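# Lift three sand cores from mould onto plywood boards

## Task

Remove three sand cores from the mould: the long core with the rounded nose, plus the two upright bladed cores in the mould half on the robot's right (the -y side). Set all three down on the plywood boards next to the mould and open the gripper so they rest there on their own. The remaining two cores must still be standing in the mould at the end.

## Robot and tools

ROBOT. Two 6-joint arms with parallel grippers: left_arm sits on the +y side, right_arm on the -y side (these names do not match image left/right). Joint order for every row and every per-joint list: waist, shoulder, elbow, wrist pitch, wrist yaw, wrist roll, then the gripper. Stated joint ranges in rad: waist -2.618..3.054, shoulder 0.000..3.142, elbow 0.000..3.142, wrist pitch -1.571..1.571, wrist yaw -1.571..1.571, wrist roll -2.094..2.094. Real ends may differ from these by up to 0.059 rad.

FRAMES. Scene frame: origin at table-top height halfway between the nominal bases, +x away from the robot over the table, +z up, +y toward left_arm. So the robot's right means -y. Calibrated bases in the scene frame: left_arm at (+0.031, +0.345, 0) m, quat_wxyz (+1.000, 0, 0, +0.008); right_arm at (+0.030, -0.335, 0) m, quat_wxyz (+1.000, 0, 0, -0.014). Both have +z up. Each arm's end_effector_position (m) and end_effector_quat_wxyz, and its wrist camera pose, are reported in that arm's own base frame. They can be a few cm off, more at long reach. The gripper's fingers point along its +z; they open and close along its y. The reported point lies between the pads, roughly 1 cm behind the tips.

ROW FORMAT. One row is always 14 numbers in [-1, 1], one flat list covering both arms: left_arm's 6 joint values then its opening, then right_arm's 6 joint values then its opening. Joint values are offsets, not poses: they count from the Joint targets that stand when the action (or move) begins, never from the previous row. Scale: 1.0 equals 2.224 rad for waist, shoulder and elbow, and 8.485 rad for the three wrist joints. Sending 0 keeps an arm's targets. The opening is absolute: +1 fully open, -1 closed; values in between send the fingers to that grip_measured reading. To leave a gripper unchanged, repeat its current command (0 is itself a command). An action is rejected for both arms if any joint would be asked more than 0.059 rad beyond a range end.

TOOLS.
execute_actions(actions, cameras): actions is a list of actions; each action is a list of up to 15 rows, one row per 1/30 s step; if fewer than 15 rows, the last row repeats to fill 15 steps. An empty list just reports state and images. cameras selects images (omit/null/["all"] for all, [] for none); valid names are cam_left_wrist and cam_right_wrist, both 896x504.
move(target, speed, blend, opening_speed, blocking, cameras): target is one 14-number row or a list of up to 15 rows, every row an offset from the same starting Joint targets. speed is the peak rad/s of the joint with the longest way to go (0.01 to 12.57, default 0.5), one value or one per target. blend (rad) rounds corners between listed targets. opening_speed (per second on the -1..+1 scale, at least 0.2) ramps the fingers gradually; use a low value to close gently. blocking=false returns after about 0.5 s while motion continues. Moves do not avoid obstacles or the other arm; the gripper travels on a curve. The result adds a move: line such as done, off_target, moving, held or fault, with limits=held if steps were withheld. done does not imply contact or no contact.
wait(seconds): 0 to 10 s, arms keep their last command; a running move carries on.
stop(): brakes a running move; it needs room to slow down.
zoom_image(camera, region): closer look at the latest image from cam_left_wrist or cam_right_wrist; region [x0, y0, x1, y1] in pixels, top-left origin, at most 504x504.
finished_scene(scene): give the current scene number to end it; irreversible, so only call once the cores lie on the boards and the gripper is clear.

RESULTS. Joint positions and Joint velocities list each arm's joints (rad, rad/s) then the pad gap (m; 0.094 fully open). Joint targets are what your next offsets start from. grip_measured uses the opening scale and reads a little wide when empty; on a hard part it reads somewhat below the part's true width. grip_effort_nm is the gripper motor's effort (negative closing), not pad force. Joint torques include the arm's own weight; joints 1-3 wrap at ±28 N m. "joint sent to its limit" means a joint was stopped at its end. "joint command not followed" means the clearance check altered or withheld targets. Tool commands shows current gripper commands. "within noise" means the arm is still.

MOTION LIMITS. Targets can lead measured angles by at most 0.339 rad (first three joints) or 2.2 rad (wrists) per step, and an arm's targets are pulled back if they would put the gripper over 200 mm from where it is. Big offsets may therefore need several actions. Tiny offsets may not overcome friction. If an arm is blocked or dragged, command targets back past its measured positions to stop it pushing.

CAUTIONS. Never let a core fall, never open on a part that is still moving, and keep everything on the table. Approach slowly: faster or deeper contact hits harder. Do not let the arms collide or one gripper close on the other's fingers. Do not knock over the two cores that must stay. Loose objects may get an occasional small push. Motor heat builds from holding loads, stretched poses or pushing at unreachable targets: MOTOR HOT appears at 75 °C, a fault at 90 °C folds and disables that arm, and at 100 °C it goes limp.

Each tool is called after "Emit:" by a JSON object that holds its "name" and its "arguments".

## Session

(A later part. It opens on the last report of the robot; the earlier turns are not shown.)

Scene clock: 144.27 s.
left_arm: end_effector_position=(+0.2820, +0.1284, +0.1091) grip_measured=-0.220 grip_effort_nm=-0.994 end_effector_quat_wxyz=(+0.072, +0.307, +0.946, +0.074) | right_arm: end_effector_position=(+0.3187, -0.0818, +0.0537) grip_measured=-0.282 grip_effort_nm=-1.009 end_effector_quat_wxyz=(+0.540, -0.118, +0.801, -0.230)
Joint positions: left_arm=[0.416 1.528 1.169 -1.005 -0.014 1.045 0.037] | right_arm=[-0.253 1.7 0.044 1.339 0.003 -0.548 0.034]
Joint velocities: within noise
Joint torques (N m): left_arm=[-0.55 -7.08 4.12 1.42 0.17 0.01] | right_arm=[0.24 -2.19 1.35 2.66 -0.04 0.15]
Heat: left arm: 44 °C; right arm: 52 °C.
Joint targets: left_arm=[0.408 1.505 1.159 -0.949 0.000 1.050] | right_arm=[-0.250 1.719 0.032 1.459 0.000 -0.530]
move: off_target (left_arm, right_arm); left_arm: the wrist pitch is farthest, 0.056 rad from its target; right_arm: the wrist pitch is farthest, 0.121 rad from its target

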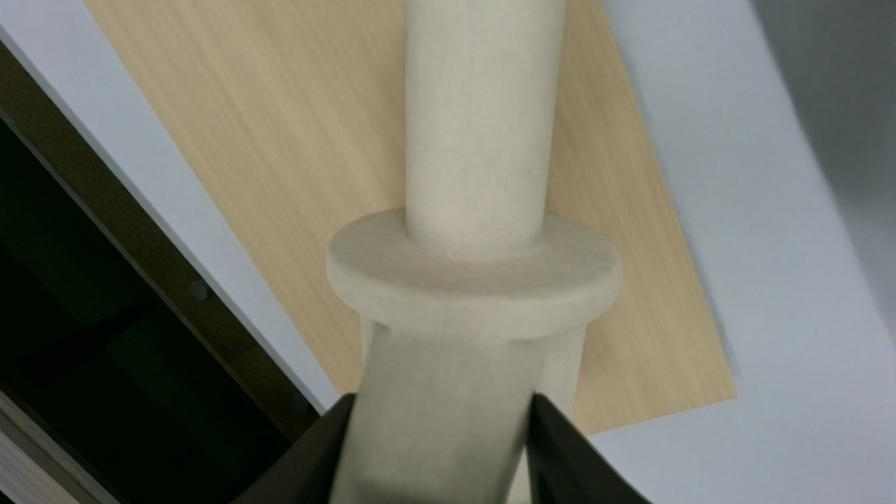

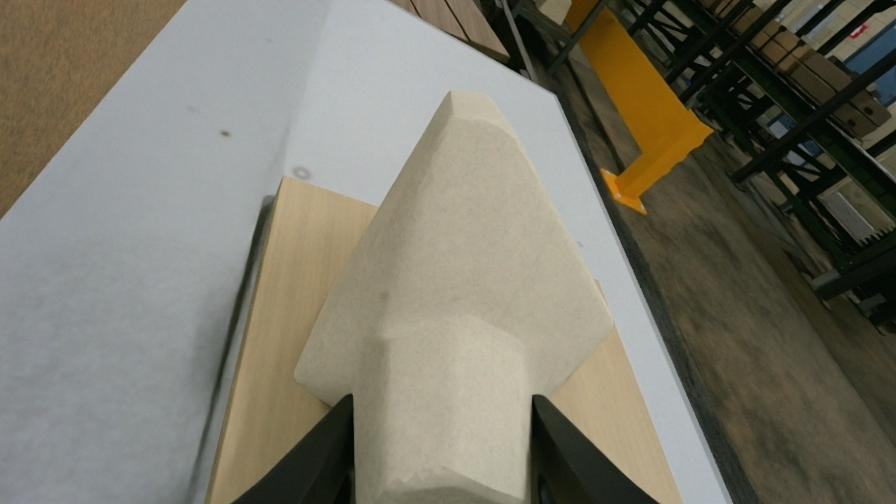

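Emit:
{"name": "move", "arguments": {"target": [0,0,-0.006,0.0015,0,0,-0.1,0,0.02,0,0.006,0,0,-0.15], "opening_speed": 0.2, "speed": 0.1}}

Scene clock: 148.50 s.
left_arm: end_effector_position=(+0.2825, +0.1282, +0.1075) grip_measured=-0.102 grip_effort_nm=0.110 end_effector_quat_wxyz=(+0.076, +0.307, +0.946, +0.077) | right_arm: end_effector_position=(+0.3165, -0.0816, +0.0476) grip_measured=-0.153 grip_effort_nm=0.178 end_effector_quat_wxyz=(+0.537, -0.118, +0.803, -0.229)
Joint positions: left_arm=[0.416 1.521 1.153 -0.986 -0.012 1.045 0.042] | right_arm=[-0.253 1.757 0.035 1.398 0.005 -0.548 0.04]
Joint velocities: within noise
Joint torques (N m): left_arm=[-0.55 -6.46 4.33 1.39 0.16 0.01] | right_arm=[0.24 -3.29 1.66 2.59 -0.05 0.16]
Heat: left arm: 42 °C; right arm: 52 °C.
Joint targets: left_arm=[0.408 1.505 1.146 -0.937 0.000 1.050] | right_arm=[-0.250 1.763 0.032 1.510 0.000 -0.530]
move: off_target (left_arm, right_arm); left_arm: the wrist pitch is farthest, 0.050 rad from its target; right_arm: the wrist pitch is farthest, 0.112 rad from its target

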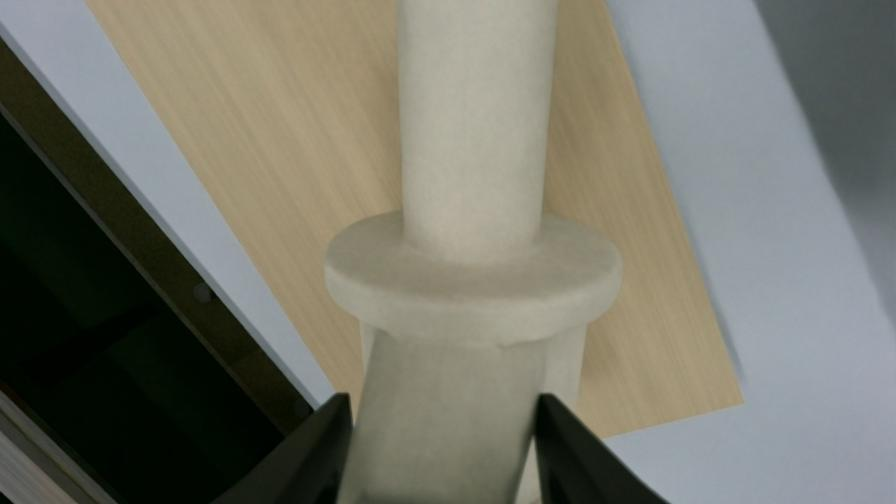

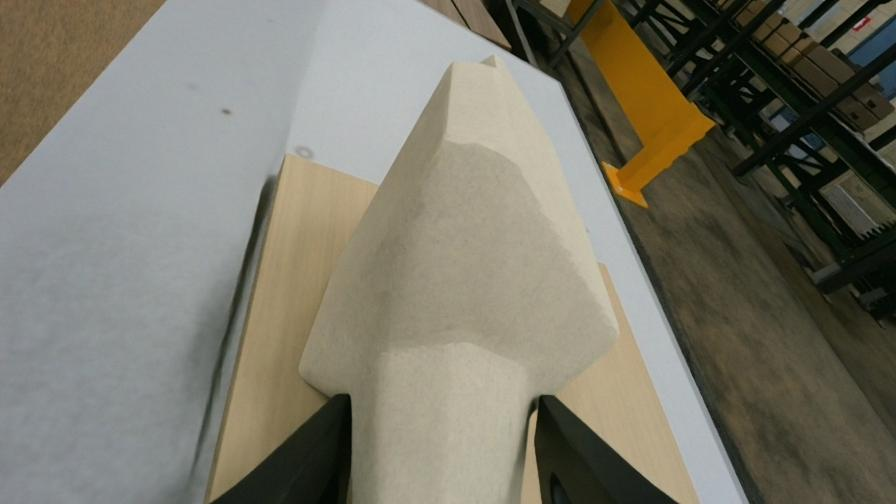

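Emit:
{"name": "move", "arguments": {"target": [[0,0,0,0,0,0,1,-0.009,0,0,0,0,0,0.3],[0,0,0.09,-0.0236,0,0,1,-0.009,-0.07,0,0,0,0,0.3],[0,0,0.15,-0.03,0,0,1,-0.009,-0.16,0.05,0,0,0.03,0.6]], "opening_speed": 0.8, "speed": 0.3}}

Scene clock: 157.97 s.
left_arm: end_effector_position=(+0.3042, +0.1378, +0.1906) grip_measured=+0.998 grip_effort_nm=0.129 end_effector_quat_wxyz=(+0.116, +0.304, +0.939, +0.112) | right_arm: end_effector_position=(+0.3398, -0.0906, +0.1835) grip_measured=+0.597 grip_effort_nm=0.178 end_effector_quat_wxyz=(+0.711, -0.011, +0.672, -0.206)
Joint positions: left_arm=[0.416 1.521 1.455 -1.182 -0.012 1.045 0.094] | right_arm=[-0.262 1.423 0.122 1.398 0.002 -0.299 0.075]
Joint velocities: within noise
Joint torques (N m): left_arm=[-0.57 -6.68 7.04 0.95 0.17 0] | right_arm=[-0.66 -4.29 5.6 2.58 -0.04 0.22]
Heat: left arm: 40 °C; right arm: 51 °C.
Joint targets: left_arm=[0.408 1.505 1.480 -1.191 0.000 1.050] | right_arm=[-0.270 1.408 0.143 1.510 0.000 -0.276]
move: off_target (right_arm); target 3's new numbers were sent with right_arm's wrist pitch 0.112 rad from that target; right_arm: the wrist pitch is farthest, 0.112 rad from its target

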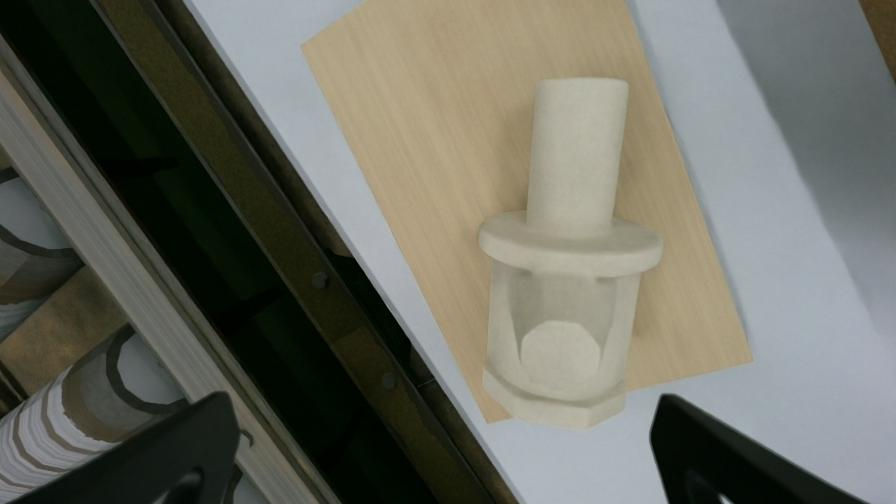

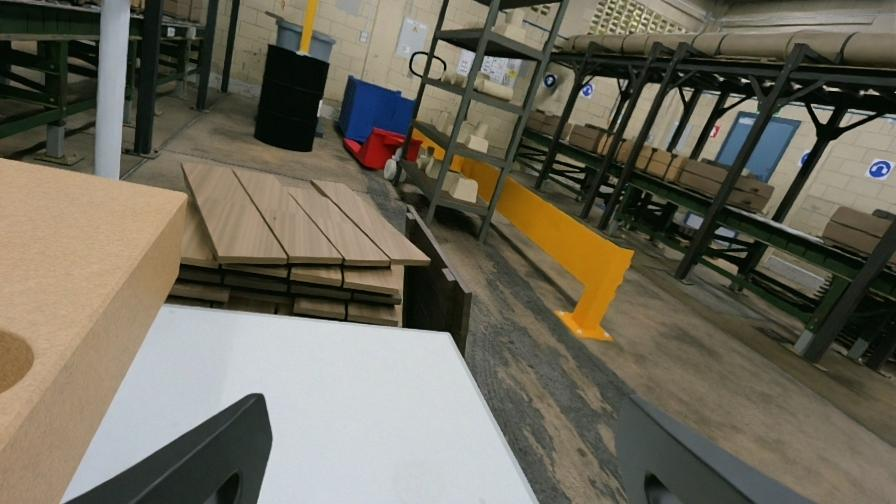

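Emit:
{"name": "move", "arguments": {"target": [0,0.02,0.1,0,0,0,1,-0.013,0.1313,0.906,-0.3498,0,0.0325,1], "speed": 1.0, "cameras": ["cam_right_wrist"]}}

Scene clock: 165.60 s.
left_arm: end_effector_position=(+0.3369, +0.1523, +0.2618) grip_measured=+0.998 grip_effort_nm=0.125 end_effector_quat_wxyz=(+0.190, +0.297, +0.918, +0.179) | right_arm: end_effector_position=(+0.3652, -0.1089, +0.3298) grip_measured=+0.997 grip_effort_nm=0.178 end_effector_quat_wxyz=(+0.276, +0.137, +0.950, -0.043)
Joint positions: left_arm=[0.416 1.535 1.676 -1.184 -0.012 1.045 0.094] | right_arm=[-0.291 1.692 2.133 -1.446 0.002 -0.007 0.094]
Joint velocities: within noise
Joint torques (N m): left_arm=[-0.61 -4.55 7.12 1.32 0.17 -0.01] | right_arm=[-0.69 -5.35 6.63 0.85 -0.04 0.03]
Heat: left arm: 39 °C; right arm: 49 °C.
Joint targets: left_arm=[0.408 1.549 1.702 -1.191 0.000 1.050] | right_arm=[-0.299 1.699 2.158 -1.458 0.000 0.000]
move: done
Images, in order (width x height): cam_right_wrist 896x504.

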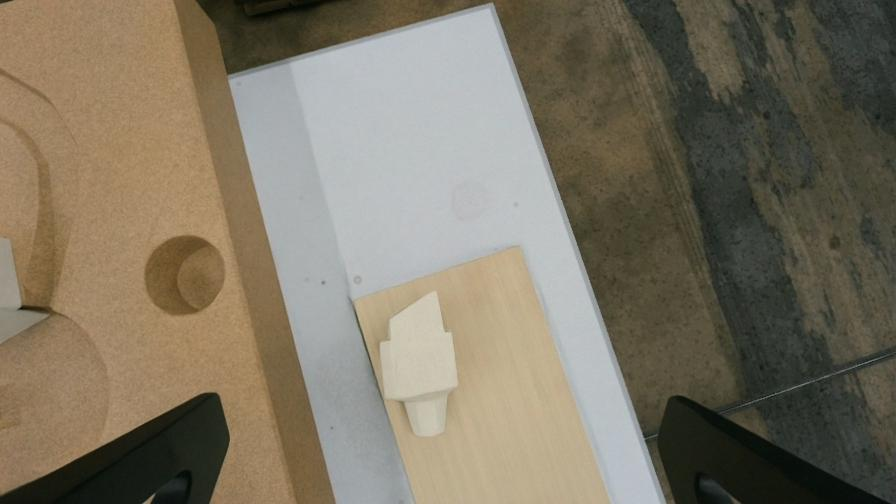

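Emit:
{"name": "move", "arguments": {"target": [0,0,0,0,0,0,1,0.3017,0.1398,-0.0809,0.0579,0,0,1], "speed": 0.7, "cameras": ["cam_right_wrist"]}}

Scene clock: 178.53 s.
left_arm: end_effector_position=(+0.3369, +0.1523, +0.2618) grip_measured=+0.998 grip_effort_nm=0.125 end_effector_quat_wxyz=(+0.190, +0.297, +0.918, +0.179) | right_arm: end_effector_position=(+0.4736, +0.1891, +0.1988) grip_measured=+0.997 grip_effort_nm=0.178 end_effector_quat_wxyz=(+0.269, -0.183, +0.944, +0.052)
Joint positions: left_arm=[0.416 1.535 1.676 -1.184 -0.012 1.045 0.094] | right_arm=[0.377 2.011 1.982 -0.987 -0.003 -0.005 0.094]
Joint velocities: within noise
Joint torques (N m): left_arm=[-0.54 -4.57 7.2 1.34 0.18 0] | right_arm=[-0.54 -9.59 5.5 1.08 0 0.02]
Heat: left arm: 36 °C; right arm: 45 °C.
Joint targets: left_arm=[0.408 1.549 1.702 -1.191 0.000 1.050] | right_arm=[0.372 2.010 1.978 -0.966 0.000 0.000]
move: done
Images, in order (width x height): cam_right_wrist 896x504.

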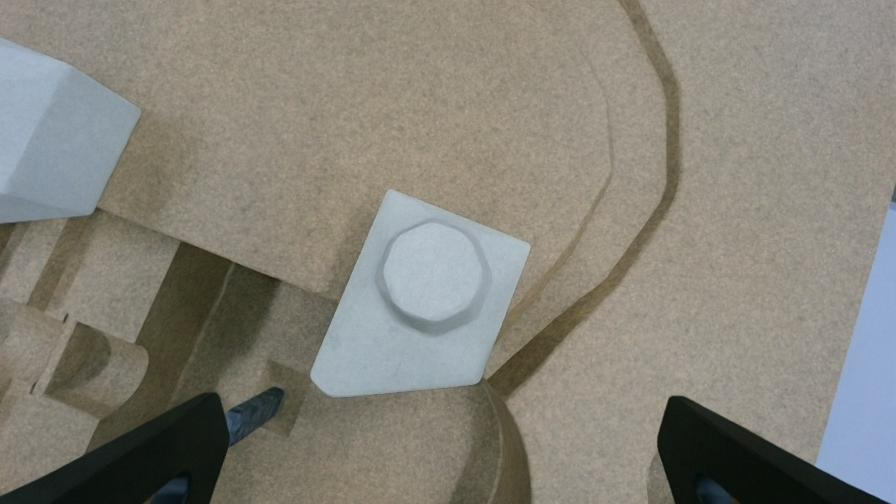

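Emit:
{"name": "move", "arguments": {"target": [[0,0,0,0,0,0,1,0.0027,0.1037,0.1574,-0.026,0,0,1],[0,0,0,0,0,0,1,0.0027,0.0935,0.0701,-0.006,0,0,1]], "speed": 0.35, "cameras": ["cam_right_wrist"]}}

Scene clock: 186.97 s.
left_arm: end_effector_position=(+0.3369, +0.1523, +0.2618) grip_measured=+0.998 grip_effort_nm=0.134 end_effector_quat_wxyz=(+0.190, +0.297, +0.918, +0.179) | right_arm: end_effector_position=(+0.4995, +0.1994, +0.1430) grip_measured=+0.997 grip_effort_nm=0.188 end_effector_quat_wxyz=(+0.218, -0.185, +0.957, +0.042)
Joint positions: left_arm=[0.416 1.535 1.676 -1.184 -0.012 1.045 0.094] | right_arm=[0.377 2.226 2.141 -1.037 -0.003 -0.005 0.094]
Joint velocities: within noise
Joint torques (N m): left_arm=[-0.64 -4.49 7.16 1.35 0.14 0] | right_arm=[0.06 -11.52 5.14 0.97 0.01 0.02]
Heat: left arm: 36 °C; right arm: 44 °C.
Joint targets: left_arm=[0.408 1.549 1.702 -1.191 0.000 1.050] | right_arm=[0.378 2.219 2.134 -1.017 0.000 0.000]
move: done
Images, in order (width x height): cam_right_wrist 896x504.

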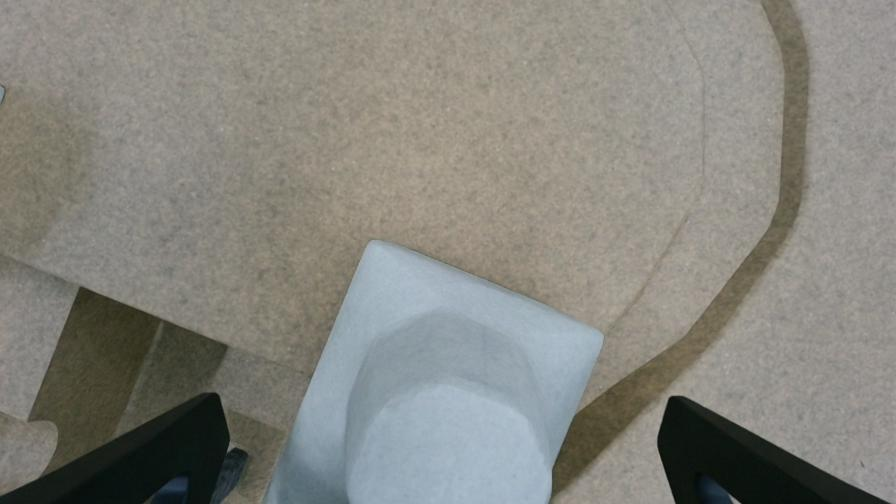

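Emit:
{"name": "move", "arguments": {"target": [[0,0,0,0,0,0,1,0,0,0,0,0,0,-0.5],[0,0,0,0,0,0,1,0,-0.0108,0.0971,-0.018,0,0,-0.5]], "speed": 0.15, "opening_speed": 0.8, "cameras": ["cam_right_wrist"]}}

Scene clock: 194.60 s.
left_arm: end_effector_position=(+0.3369, +0.1523, +0.2618) grip_measured=+0.998 grip_effort_nm=0.125 end_effector_quat_wxyz=(+0.190, +0.297, +0.918, +0.179) | right_arm: end_effector_position=(+0.4915, +0.1976, +0.1834) grip_measured=+0.209 grip_effort_nm=-1.009 end_effector_quat_wxyz=(+0.221, -0.185, +0.957, +0.046)
Joint positions: left_arm=[0.416 1.535 1.676 -1.184 -0.012 1.045 0.094] | right_arm=[0.378 2.226 2.304 -1.193 -0.007 -0.002 0.057]
Joint velocities: within noise
Joint torques (N m): left_arm=[-0.57 -4.45 7.16 1.32 0.17 0.01] | right_arm=[0.01 -13.3 9.22 1 0.05 -0.01]
Heat: left arm: 35 °C; right arm: 44 °C.
Joint targets: left_arm=[0.408 1.549 1.702 -1.191 0.000 1.050] | right_arm=[0.378 2.195 2.350 -1.170 0.000 0.000]
move: off_target (right_arm); right_arm: the elbow is farthest, 0.046 rad from its target
Images, in order (width x height): cam_right_wrist 896x504.

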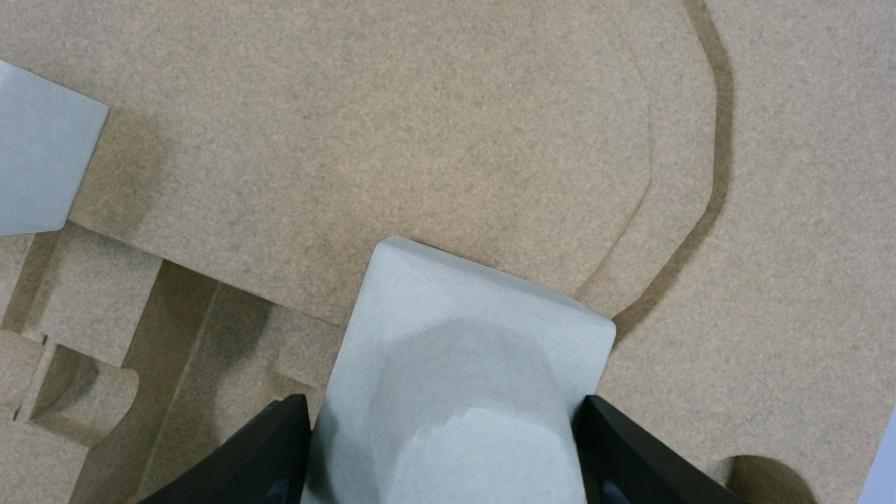

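Emit:
{"name": "move", "arguments": {"target": [[0,0,0,0,0,0,1,0,0.0108,-0.0971,0.018,0,0,-0.5],[0,0,0,0,0,0,1,0,0.0108,-0.0971,0.018,0,0,0.5],[0,0,0,0,0,0,1,0,0.0072,-0.0641,0.0119,0,0,0.9]], "speed": 0.15, "opening_speed": 0.8, "cameras": ["cam_right_wrist"]}}

Scene clock: 203.17 s.
left_arm: end_effector_position=(+0.3369, +0.1523, +0.2618) grip_measured=+0.998 grip_effort_nm=0.120 end_effector_quat_wxyz=(+0.190, +0.297, +0.918, +0.179) | right_arm: end_effector_position=(+0.5003, +0.2010, +0.1532) grip_measured=+0.897 grip_effort_nm=0.183 end_effector_quat_wxyz=(+0.224, -0.182, +0.956, +0.047)
Joint positions: left_arm=[0.416 1.535 1.676 -1.184 -0.012 1.045 0.094] | right_arm=[0.378 2.226 2.177 -1.059 -0.007 0.003 0.089]
Joint velocities: within noise
Joint torques (N m): left_arm=[-0.47 -4.51 7.19 1.32 0.14 0.01] | right_arm=[-0.01 -12.14 8.09 0.72 0.06 -0.08]
Heat: left arm: 35 °C; right arm: 43 °C.
Joint targets: left_arm=[0.408 1.549 1.702 -1.191 0.000 1.050] | right_arm=[0.378 2.211 2.207 -1.070 0.000 0.000]
move: done
Images, in order (width x height): cam_right_wrist 896x504.

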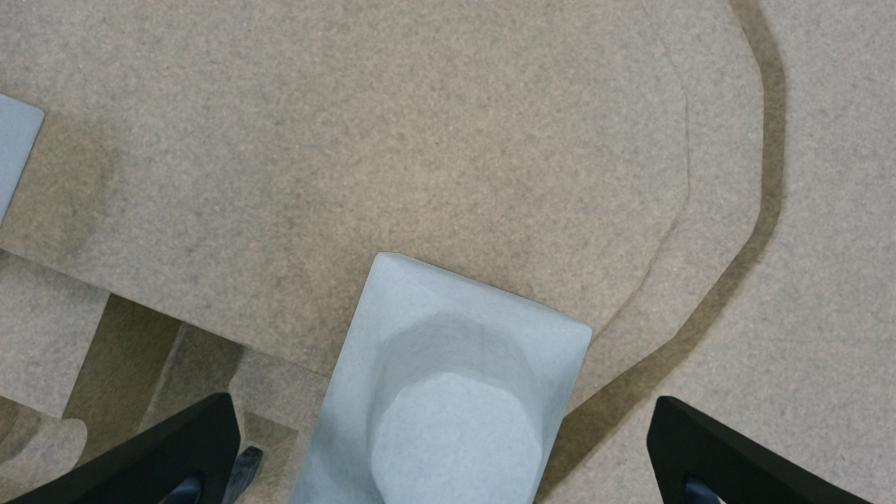

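Emit:
{"name": "move", "arguments": {"target": [[0,0,0,0,0,0,1,0,0.018,0.0337,-0.0041,0,0,0.9],[0,0,0,0,0,0,1,0,0.018,0.0337,-0.0041,0,0,-0.5]], "speed": 0.15, "opening_speed": 0.8, "cameras": ["cam_right_wrist"]}}

Scene clock: 212.13 s.
left_arm: end_effector_position=(+0.3369, +0.1523, +0.2618) grip_measured=+0.998 grip_effort_nm=0.115 end_effector_quat_wxyz=(+0.190, +0.297, +0.918, +0.179) | right_arm: end_effector_position=(+0.5051, +0.2024, +0.1709) grip_measured=-0.396 grip_effort_nm=-0.999 end_effector_quat_wxyz=(+0.238, -0.181, +0.953, +0.048)
Joint positions: left_arm=[0.416 1.535 1.676 -1.184 -0.012 1.045 0.094] | right_arm=[0.378 2.236 2.251 -1.095 -0.004 0.003 0.028]
Joint velocities: within noise
Joint torques (N m): left_arm=[-0.51 -4.49 7.15 1.33 0.17 0] | right_arm=[0.02 -9.78 8.12 0.76 0.03 -0.07]
Heat: left arm: 34 °C; right arm: 42 °C.
Joint targets: left_arm=[0.408 1.549 1.702 -1.191 0.000 1.050] | right_arm=[0.378 2.250 2.282 -1.104 0.000 0.000]
move: done
Images, in order (width x height): cam_right_wrist 896x504.

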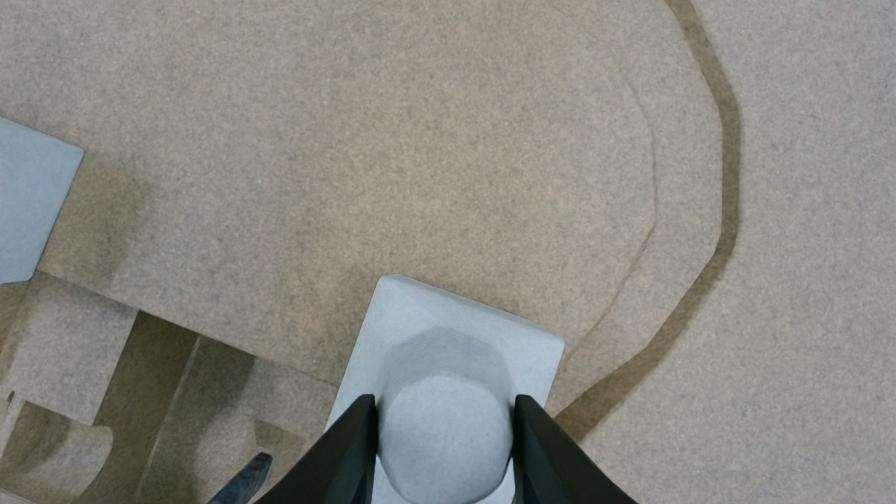

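Emit:
{"name": "move", "arguments": {"target": [[0,0,0,0,0,0,1,0,0,0,0,0,0,0.6],[0,0,0,0,0,0,1,0,0.0,-0.03,0.0059,0,0,0.61],[0,0,0,0,0,0,1,0,0.0,-0.03,0.0059,0,0,-0.5]], "speed": 0.15, "opening_speed": 0.8, "cameras": ["cam_right_wrist"]}}

Scene clock: 220.57 s.
left_arm: end_effector_position=(+0.3369, +0.1523, +0.2618) grip_measured=+0.998 grip_effort_nm=0.125 end_effector_quat_wxyz=(+0.190, +0.297, +0.918, +0.179) | right_arm: end_effector_position=(+0.5060, +0.2024, +0.1628) grip_measured=-0.323 grip_effort_nm=-0.999 end_effector_quat_wxyz=(+0.236, -0.181, +0.954, +0.047)
Joint positions: left_arm=[0.416 1.535 1.676 -1.184 -0.012 1.045 0.094] | right_arm=[0.378 2.238 2.225 -1.072 -0.003 0.003 0.032]
Joint velocities: within noise
Joint torques (N m): left_arm=[-0.49 -4.56 7.16 1.36 0.15 -0.03] | right_arm=[0.01 -10 4.98 1.01 0.02 -0.07]
Heat: left arm: 34 °C; right arm: 42 °C.
Joint targets: left_arm=[0.408 1.549 1.702 -1.191 0.000 1.050] | right_arm=[0.378 2.251 2.216 -1.054 0.000 0.000]
move: done
Images, in order (width x height): cam_right_wrist 896x504.

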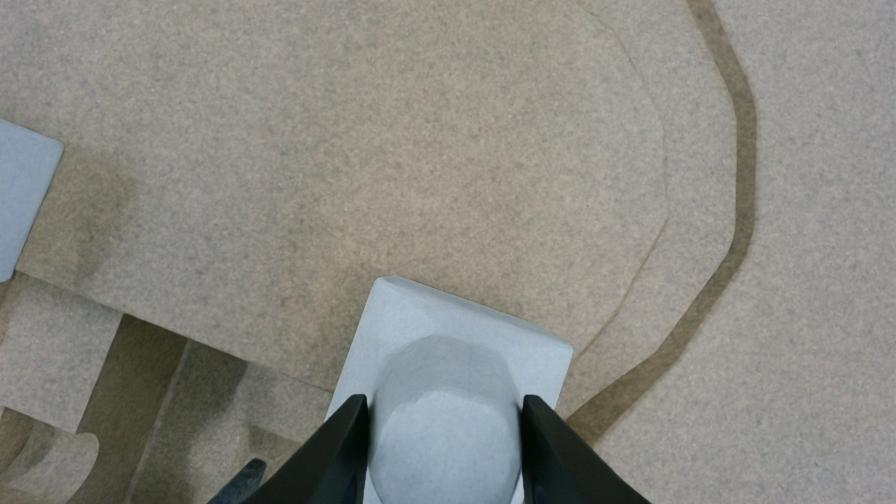

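Emit:
{"name": "move", "arguments": {"target": [[0,0,0,0,0,0,1,0,-0.0072,0.1052,-0.016,0,0,-0.5],[0,0,0,0,0,0,1,0,-0.1893,-0.0971,0.0158,0,0,-0.5]], "speed": [0.15,0.3], "cameras": ["cam_right_wrist"]}}

Scene clock: 230.60 s.
left_arm: end_effector_position=(+0.3369, +0.1523, +0.2618) grip_measured=+0.998 grip_effort_nm=0.120 end_effector_quat_wxyz=(+0.190, +0.297, +0.918, +0.179) | right_arm: end_effector_position=(+0.4612, +0.1846, +0.2681) grip_measured=-0.324 grip_effort_nm=-1.009 end_effector_quat_wxyz=(+0.336, -0.175, +0.923, +0.066)
Joint positions: left_arm=[0.416 1.535 1.676 -1.184 -0.012 1.045 0.094] | right_arm=[0.378 1.882 2 -0.99 -0.002 0.003 0.032]
Joint velocities: within noise
Joint torques (N m): left_arm=[-0.57 -4.55 7.12 1.31 0.15 0] | right_arm=[0.02 -12.82 5.65 1.73 0.02 -0.08]
Heat: left arm: 34 °C; right arm: 42 °C.
Joint targets: left_arm=[0.408 1.549 1.702 -1.191 0.000 1.050] | right_arm=[0.378 1.829 2.000 -0.920 0.000 0.000]
move: off_target (right_arm); right_arm: the wrist pitch is farthest, 0.070 rad from its target
Images, in order (width x height): cam_right_wrist 896x504.

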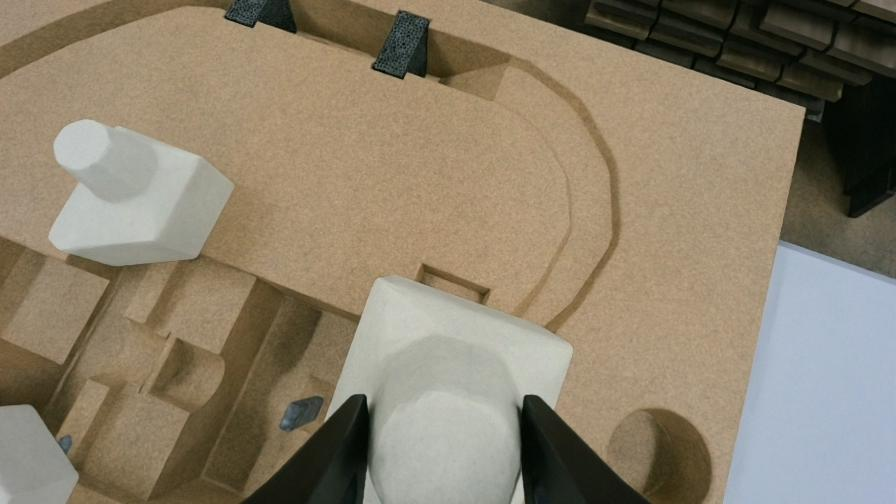

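Emit:
{"name": "move", "arguments": {"target": [[0,0,0,0,0,0,1,-0.3948,-0.067,0.0715,-0.0613,0,0,-0.5],[0,0,0,0,0,0,1,-0.3948,-0.2828,-0.6745,0.1791,0,0,-0.5],[0,0,0,0,0,0,1,-0.3948,-0.2603,-0.8408,0.2227,0,0,-0.5]], "speed": [0.6,0.6,0.3], "cameras": ["cam_right_wrist"]}}

Scene clock: 252.93 s.
left_arm: end_effector_position=(+0.3369, +0.1523, +0.2618) grip_measured=+0.998 grip_effort_nm=0.120 end_effector_quat_wxyz=(+0.190, +0.297, +0.918, +0.179) | right_arm: end_effector_position=(+0.2970, -0.1631, +0.1137) grip_measured=-0.324 grip_effort_nm=-0.999 end_effector_quat_wxyz=(+0.595, +0.199, +0.763, -0.154)
Joint positions: left_arm=[0.416 1.535 1.676 -1.184 -0.012 1.045 0.094] | right_arm=[-0.503 1.254 0.131 0.876 0.005 0.003 0.032]
Joint velocities: within noise
Joint torques (N m): left_arm=[-0.51 -4.57 7.1 1.34 0.13 -0.02] | right_arm=[0.23 -2.76 4.64 2.43 -0.06 -0.07]
Heat: left arm: 34 °C; right arm: 48 °C.
Joint targets: left_arm=[0.408 1.549 1.702 -1.191 0.000 1.050] | right_arm=[-0.500 1.251 0.130 0.970 0.000 0.000]
move: off_target (right_arm); right_arm: the wrist pitch is farthest, 0.093 rad from its target
Images, in order (width x height): cam_right_wrist 896x504.

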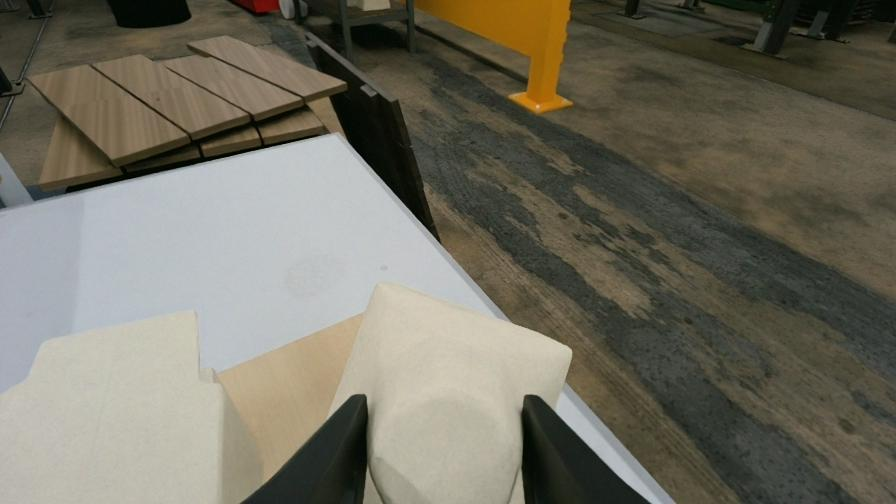

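Emit:
{"name": "move", "arguments": {"target": [0,0,0,0,0,0,1,0,0.0598,-0.0157,0.0189,0,0,-0.5], "speed": 0.15, "cameras": []}}

Emit:
{"name": "move", "arguments": {"target": [0,0,0,0,0,0,1,0,0.036,-0.005,0.0095,0,0,-0.5], "speed": 0.15, "cameras": ["cam_right_wrist"]}}

Scene clock: 258.03 s.
left_arm: end_effector_position=(+0.3369, +0.1523, +0.2618) grip_measured=+0.998 grip_effort_nm=0.120 end_effector_quat_wxyz=(+0.190, +0.297, +0.918, +0.179) | right_arm: end_effector_position=(+0.2989, -0.1641, +0.1100) grip_measured=-0.324 grip_effort_nm=-1.009 end_effector_quat_wxyz=(+0.611, +0.194, +0.750, -0.159)
Joint positions: left_arm=[0.416 1.535 1.676 -1.184 -0.012 1.045 0.094] | right_arm=[-0.503 1.38 0.099 1.078 0.005 0.001 0.032]
Joint velocities: within noise
Joint torques (N m): left_arm=[-0.54 -4.52 7.23 1.35 0.18 -0.02] | right_arm=[0.21 -2.58 3.74 2.01 -0.06 -0.04]
Heat: left arm: 34 °C; right arm: 48 °C.
Joint targets: left_arm=[0.408 1.549 1.702 -1.191 0.000 1.050] | right_arm=[-0.500 1.383 0.095 1.130 0.000 0.000]
move: off_target (right_arm); right_arm: the wrist pitch is farthest, 0.053 rad from its target
No camera images: "cameras" was empty.

Scene clock: 258.97 s.
left_arm: end_effector_position=(+0.3369, +0.1523, +0.2618) grip_measured=+0.998 grip_effort_nm=0.125 end_effector_quat_wxyz=(+0.190, +0.297, +0.918, +0.179) | right_arm: end_effector_position=(+0.3005, -0.1650, +0.1070) grip_measured=-0.324 grip_effort_nm=-1.004 end_effector_quat_wxyz=(+0.618, +0.193, +0.745, -0.161)
Joint positions: left_arm=[0.416 1.535 1.676 -1.184 -0.012 1.045 0.094] | right_arm=[-0.503 1.457 0.091 1.18 0.005 0 0.032]
Joint velocities: within noise
Joint torques (N m): left_arm=[-0.55 -4.57 7.13 1.33 0.16 0.02] | right_arm=[0.21 -2.59 3.18 1.84 -0.06 -0.03]
Heat: left arm: 34 °C; right arm: 48 °C.
Joint targets: left_arm=[0.408 1.549 1.702 -1.191 0.000 1.050] | right_arm=[-0.500 1.464 0.083 1.211 0.000 0.000]
move: done
Images, in order (width x height): cam_right_wrist 896x504.

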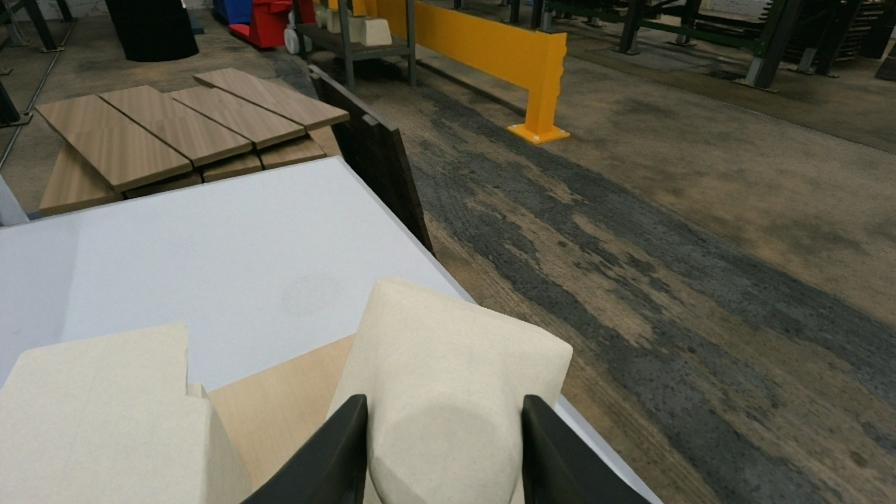

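Emit:
{"name": "move", "arguments": {"target": [[0,0,0,0,0,0,1,0,0,0,0,0,0,-0.34],[0,0,0,0,0,0,1,0,0.03,0,0.001,0,0,-0.34]], "speed": 0.15, "opening_speed": 0.3, "cameras": ["cam_right_wrist"]}}

Scene clock: 265.07 s.
left_arm: end_effector_position=(+0.3369, +0.1523, +0.2618) grip_measured=+0.998 grip_effort_nm=0.120 end_effector_quat_wxyz=(+0.190, +0.297, +0.918, +0.179) | right_arm: end_effector_position=(+0.3019, -0.1657, +0.1008) grip_measured=-0.325 grip_effort_nm=-1.009 end_effector_quat_wxyz=(+0.615, +0.193, +0.747, -0.160)
Joint positions: left_arm=[0.416 1.535 1.676 -1.184 -0.012 1.045 0.094] | right_arm=[-0.503 1.518 0.09 1.235 0.005 -0.002 0.032]
Joint velocities: within noise
Joint torques (N m): left_arm=[-0.61 -4.53 7.23 1.35 0.16 0] | right_arm=[0.23 -2.32 2.93 1.4 -0.06 -0.02]
Heat: left arm: 34 °C; right arm: 48 °C.
Joint targets: left_arm=[0.408 1.549 1.702 -1.191 0.000 1.050] | right_arm=[-0.500 1.530 0.084 1.219 0.000 0.000]
move: done
Images, in order (width x height): cam_right_wrist 896x504.

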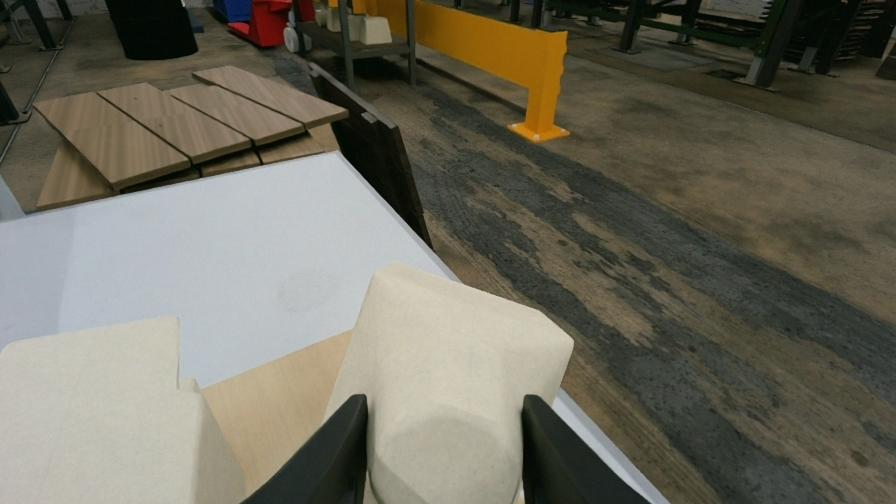

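Emit:
{"name": "move", "arguments": {"target": [0,0,0,0,0,0,1,0,0.04,-0.004,0.004,0,0,-0.335], "speed": 0.12, "cameras": []}}

Emit:
{"name": "move", "arguments": {"target": [0,0,0,0,0,0,1,0,0.04,-0.004,0.005,0,0,-0.335], "speed": 0.12, "cameras": ["cam_right_wrist"]}}

Scene clock: 268.97 s.
left_arm: end_effector_position=(+0.3369, +0.1523, +0.2618) grip_measured=+0.998 grip_effort_nm=0.120 end_effector_quat_wxyz=(+0.190, +0.297, +0.918, +0.179) | right_arm: end_effector_position=(+0.3028, -0.1662, +0.0884) grip_measured=-0.326 grip_effort_nm=-1.004 end_effector_quat_wxyz=(+0.607, +0.194, +0.754, -0.158)
Joint positions: left_arm=[0.416 1.535 1.676 -1.184 -0.012 1.045 0.094] | right_arm=[-0.503 1.602 0.09 1.297 0.005 -0.002 0.032]
Joint velocities: within noise
Joint torques (N m): left_arm=[-0.49 -4.53 7.1 1.35 0.16 -0.01] | right_arm=[0.2 -2.28 1.85 1.14 -0.06 -0.02]
Heat: left arm: 34 °C; right arm: 47 °C.
Joint targets: left_arm=[0.408 1.549 1.702 -1.191 0.000 1.050] | right_arm=[-0.500 1.619 0.075 1.253 0.000 0.000]
move: off_target (right_arm); right_arm: the wrist pitch is farthest, 0.044 rad from its target
No camera images: "cameras" was empty.

Scene clock: 270.03 s.
left_arm: end_effector_position=(+0.3369, +0.1523, +0.2618) grip_measured=+0.998 grip_effort_nm=0.125 end_effector_quat_wxyz=(+0.190, +0.297, +0.918, +0.179) | right_arm: end_effector_position=(+0.2982, -0.1637, +0.0657) grip_measured=-0.328 grip_effort_nm=-1.004 end_effector_quat_wxyz=(+0.584, +0.201, +0.772, -0.151)
Joint positions: left_arm=[0.416 1.535 1.676 -1.184 -0.012 1.045 0.094] | right_arm=[-0.503 1.692 0.077 1.34 0.005 0.004 0.032]
Joint velocities: within noise
Joint torques (N m): left_arm=[-0.58 -4.55 7.16 1.33 0.13 -0.01] | right_arm=[0.23 -2.56 1.63 1.13 -0.05 -0.08]
Heat: left arm: 34 °C; right arm: 47 °C.
Joint targets: left_arm=[0.408 1.549 1.702 -1.191 0.000 1.050] | right_arm=[-0.500 1.708 0.066 1.296 0.000 0.000]
move: off_target (right_arm); right_arm: the wrist pitch is farthest, 0.045 rad from its target
Images, in order (width x height): cam_right_wrist 896x504.

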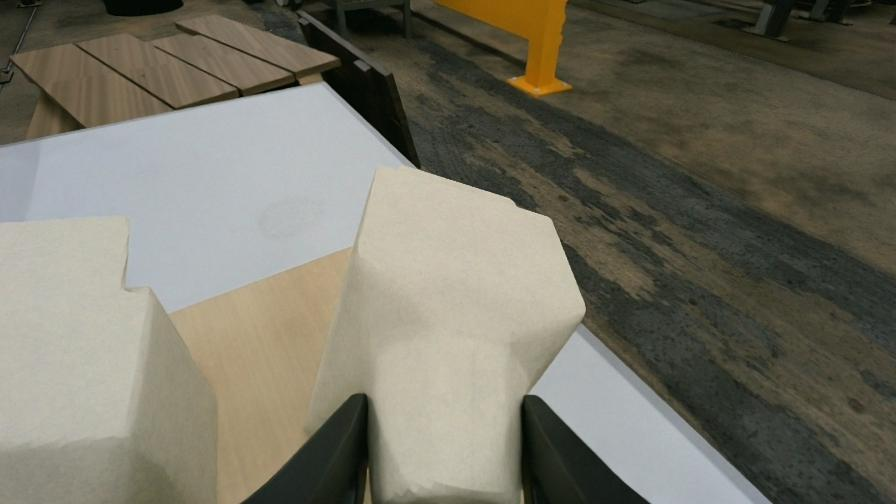

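Emit:
{"name": "move", "arguments": {"target": [0,0,0,0,0,0,1,0,0.03,-0.003,0.005,0,0,-0.335], "speed": 0.1, "cameras": ["cam_right_wrist"]}}

Scene clock: 272.80 s.
left_arm: end_effector_position=(+0.3369, +0.1523, +0.2618) grip_measured=+0.998 grip_effort_nm=0.125 end_effector_quat_wxyz=(+0.190, +0.297, +0.918, +0.179) | right_arm: end_effector_position=(+0.2986, -0.1639, +0.0596) grip_measured=-0.329 grip_effort_nm=-1.004 end_effector_quat_wxyz=(+0.583, +0.203, +0.772, -0.149)
Joint positions: left_arm=[0.416 1.535 1.676 -1.184 -0.012 1.045 0.094] | right_arm=[-0.503 1.753 0.077 1.397 0.005 0.009 0.032]
Joint velocities: within noise
Joint torques (N m): left_arm=[-0.58 -4.66 7.13 1.32 0.17 0.01] | right_arm=[0.23 -2.4 0.84 1 -0.06 -0.14]
Heat: left arm: 34 °C; right arm: 46 °C.
Joint targets: left_arm=[0.408 1.549 1.702 -1.191 0.000 1.050] | right_arm=[-0.500 1.775 0.059 1.338 0.000 0.000]
move: off_target (right_arm); right_arm: the wrist pitch is farthest, 0.058 rad from its target
Images, in order (width x height): cam_right_wrist 896x504.

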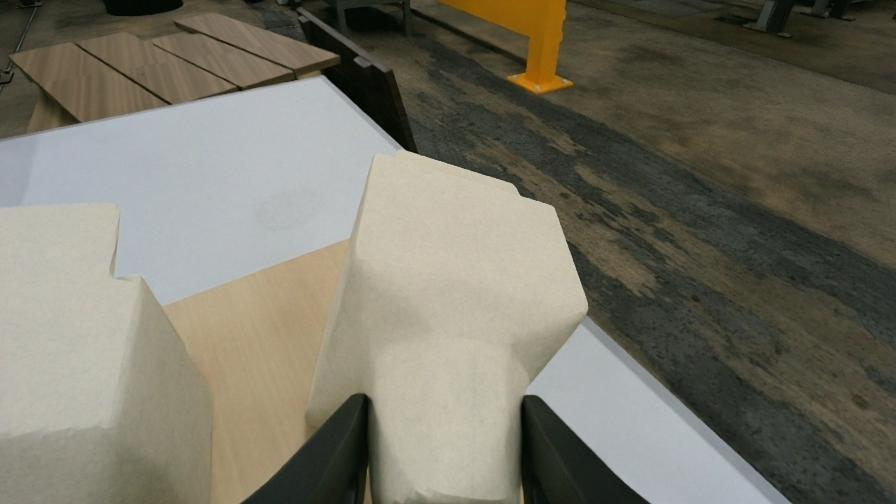

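Emit:
{"name": "move", "arguments": {"target": [[0,0,0,0,0,0,1,0,0.01,0,0.002,0,0,-0.25],[0,0,0,0,0,0,1,0,0.01,0,0.002,0,0,0.05]], "speed": 0.1, "opening_speed": 0.2, "cameras": ["cam_right_wrist"]}}

Scene clock: 277.40 s.
left_arm: end_effector_position=(+0.3369, +0.1523, +0.2618) grip_measured=+0.998 grip_effort_nm=0.110 end_effector_quat_wxyz=(+0.190, +0.297, +0.918, +0.179) | right_arm: end_effector_position=(+0.2900, -0.1605, +0.0366) grip_measured=+0.047 grip_effort_nm=0.183 end_effector_quat_wxyz=(+0.549, +0.208, +0.797, -0.145)
Joint positions: left_arm=[0.416 1.535 1.676 -1.184 -0.012 1.045 0.094] | right_arm=[-0.503 1.789 0.065 1.359 0.011 0 0.049]
Joint velocities: within noise
Joint torques (N m): left_arm=[-0.55 -4.59 7.19 1.31 0.15 -0.01] | right_arm=[0.2 -3.41 1.39 1.46 -0.12 -0.03]
Heat: left arm: 34 °C; right arm: 46 °C.
Joint targets: left_arm=[0.408 1.549 1.702 -1.191 0.000 1.050] | right_arm=[-0.500 1.797 0.059 1.355 0.000 0.000]
move: done; target 2's new numbers were sent with right_arm's wrist pitch 0.048 rad from that target
Images, in order (width x height): cam_right_wrist 896x504.

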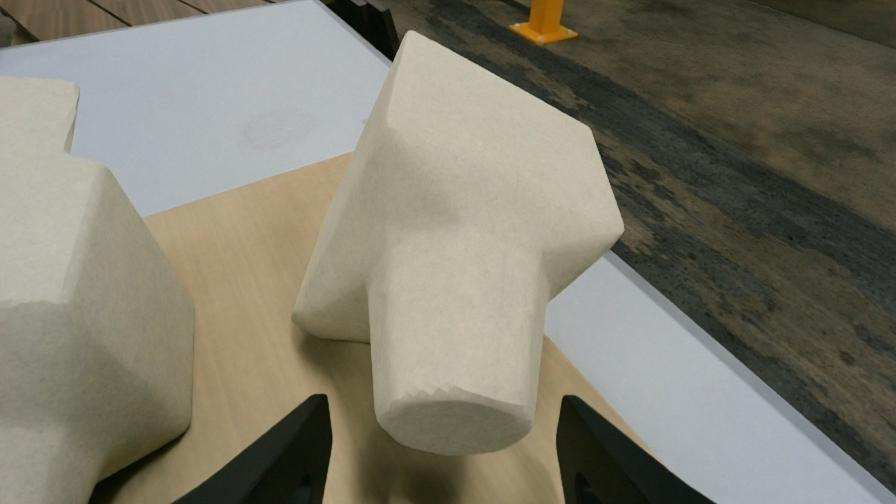

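Emit:
{"name": "move", "arguments": {"target": [[0,0,0,0,0,0,1,0,-0.03,0,0,0,0,0.1],[0,0,0,0,0,0,1,0,-0.14,0.03,0.02,0,0,0.1],[0.0,0,0,0,0,0,1,0.0899,-0.044,0.944,-0.3315,0,0,1]], "speed": [0.2,0.4,0.9]}}

Scene clock: 286.17 s.
left_arm: end_effector_position=(+0.3369, +0.1523, +0.2618) grip_measured=+0.998 grip_effort_nm=0.129 end_effector_quat_wxyz=(+0.190, +0.297, +0.918, +0.179) | right_arm: end_effector_position=(+0.3630, -0.1154, +0.3302) grip_measured=+0.997 grip_effort_nm=0.173 end_effector_quat_wxyz=(+0.276, +0.148, +0.949, -0.046)
Joint positions: left_arm=[0.416 1.535 1.676 -1.184 -0.012 1.045 0.094] | right_arm=[-0.307 1.692 2.134 -1.446 0.007 0 0.094]
Joint velocities: within noise
Joint torques (N m): left_arm=[-0.43 -4.51 7.23 1.32 0.14 -0.02] | right_arm=[0.61 -5.31 6.6 0.84 -0.07 -0.04]
Heat: left arm: 35 °C; right arm: 45 °C.
Joint targets: left_arm=[0.408 1.549 1.702 -1.191 0.000 1.050] | right_arm=[-0.300 1.699 2.159 -1.458 0.000 0.000]
move: done

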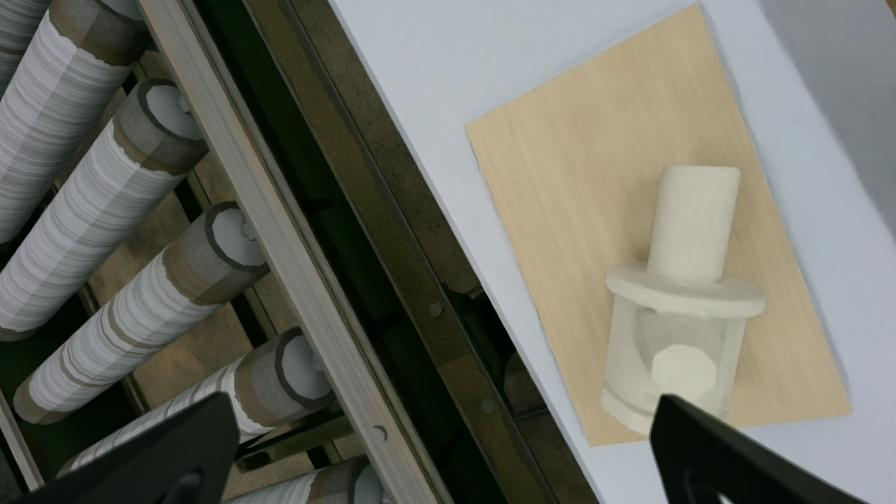

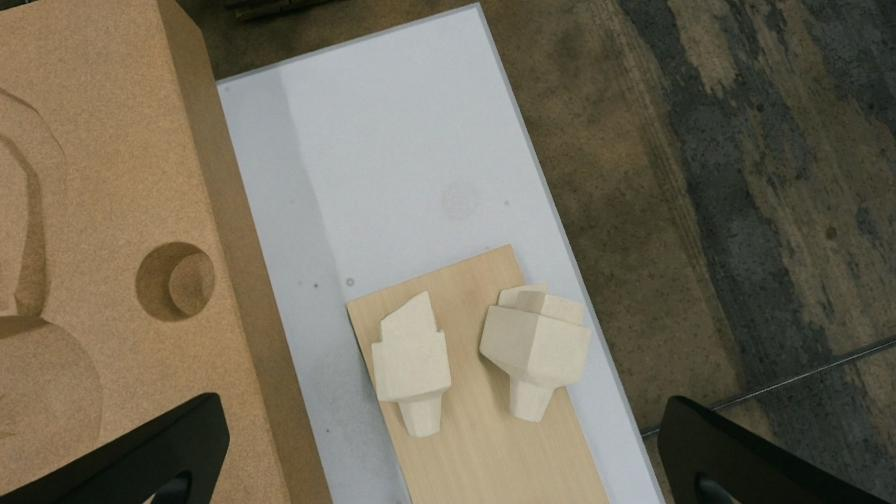

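Emit:
{"name": "zoom_image", "arguments": {"camera": "cam_right_wrist", "region": [330, 230, 650, 450]}}

Emit:
{"name": "zoom_image", "arguments": {"camera": "cam_left_wrist", "region": [560, 150, 880, 480]}}

Scaled by 1.575.

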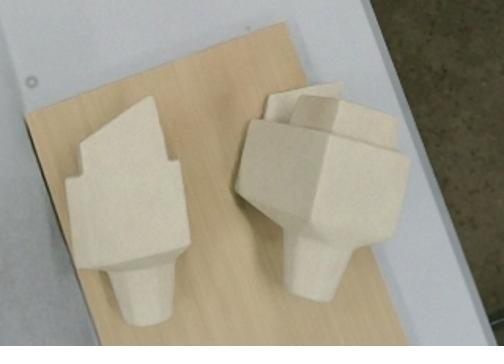

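Scaled by 1.527.

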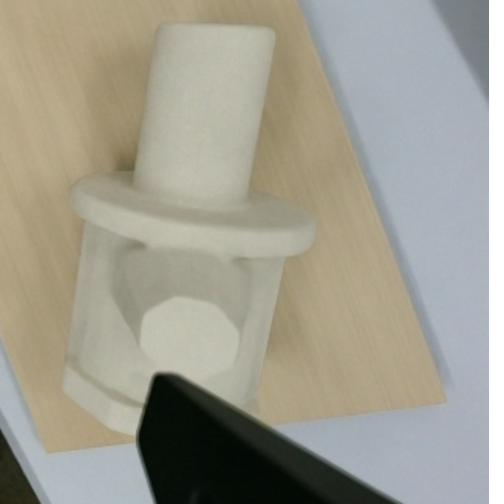

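Emit:
{"name": "finished_scene", "arguments": {"scene": 2}}

The scene is finished: the task was done.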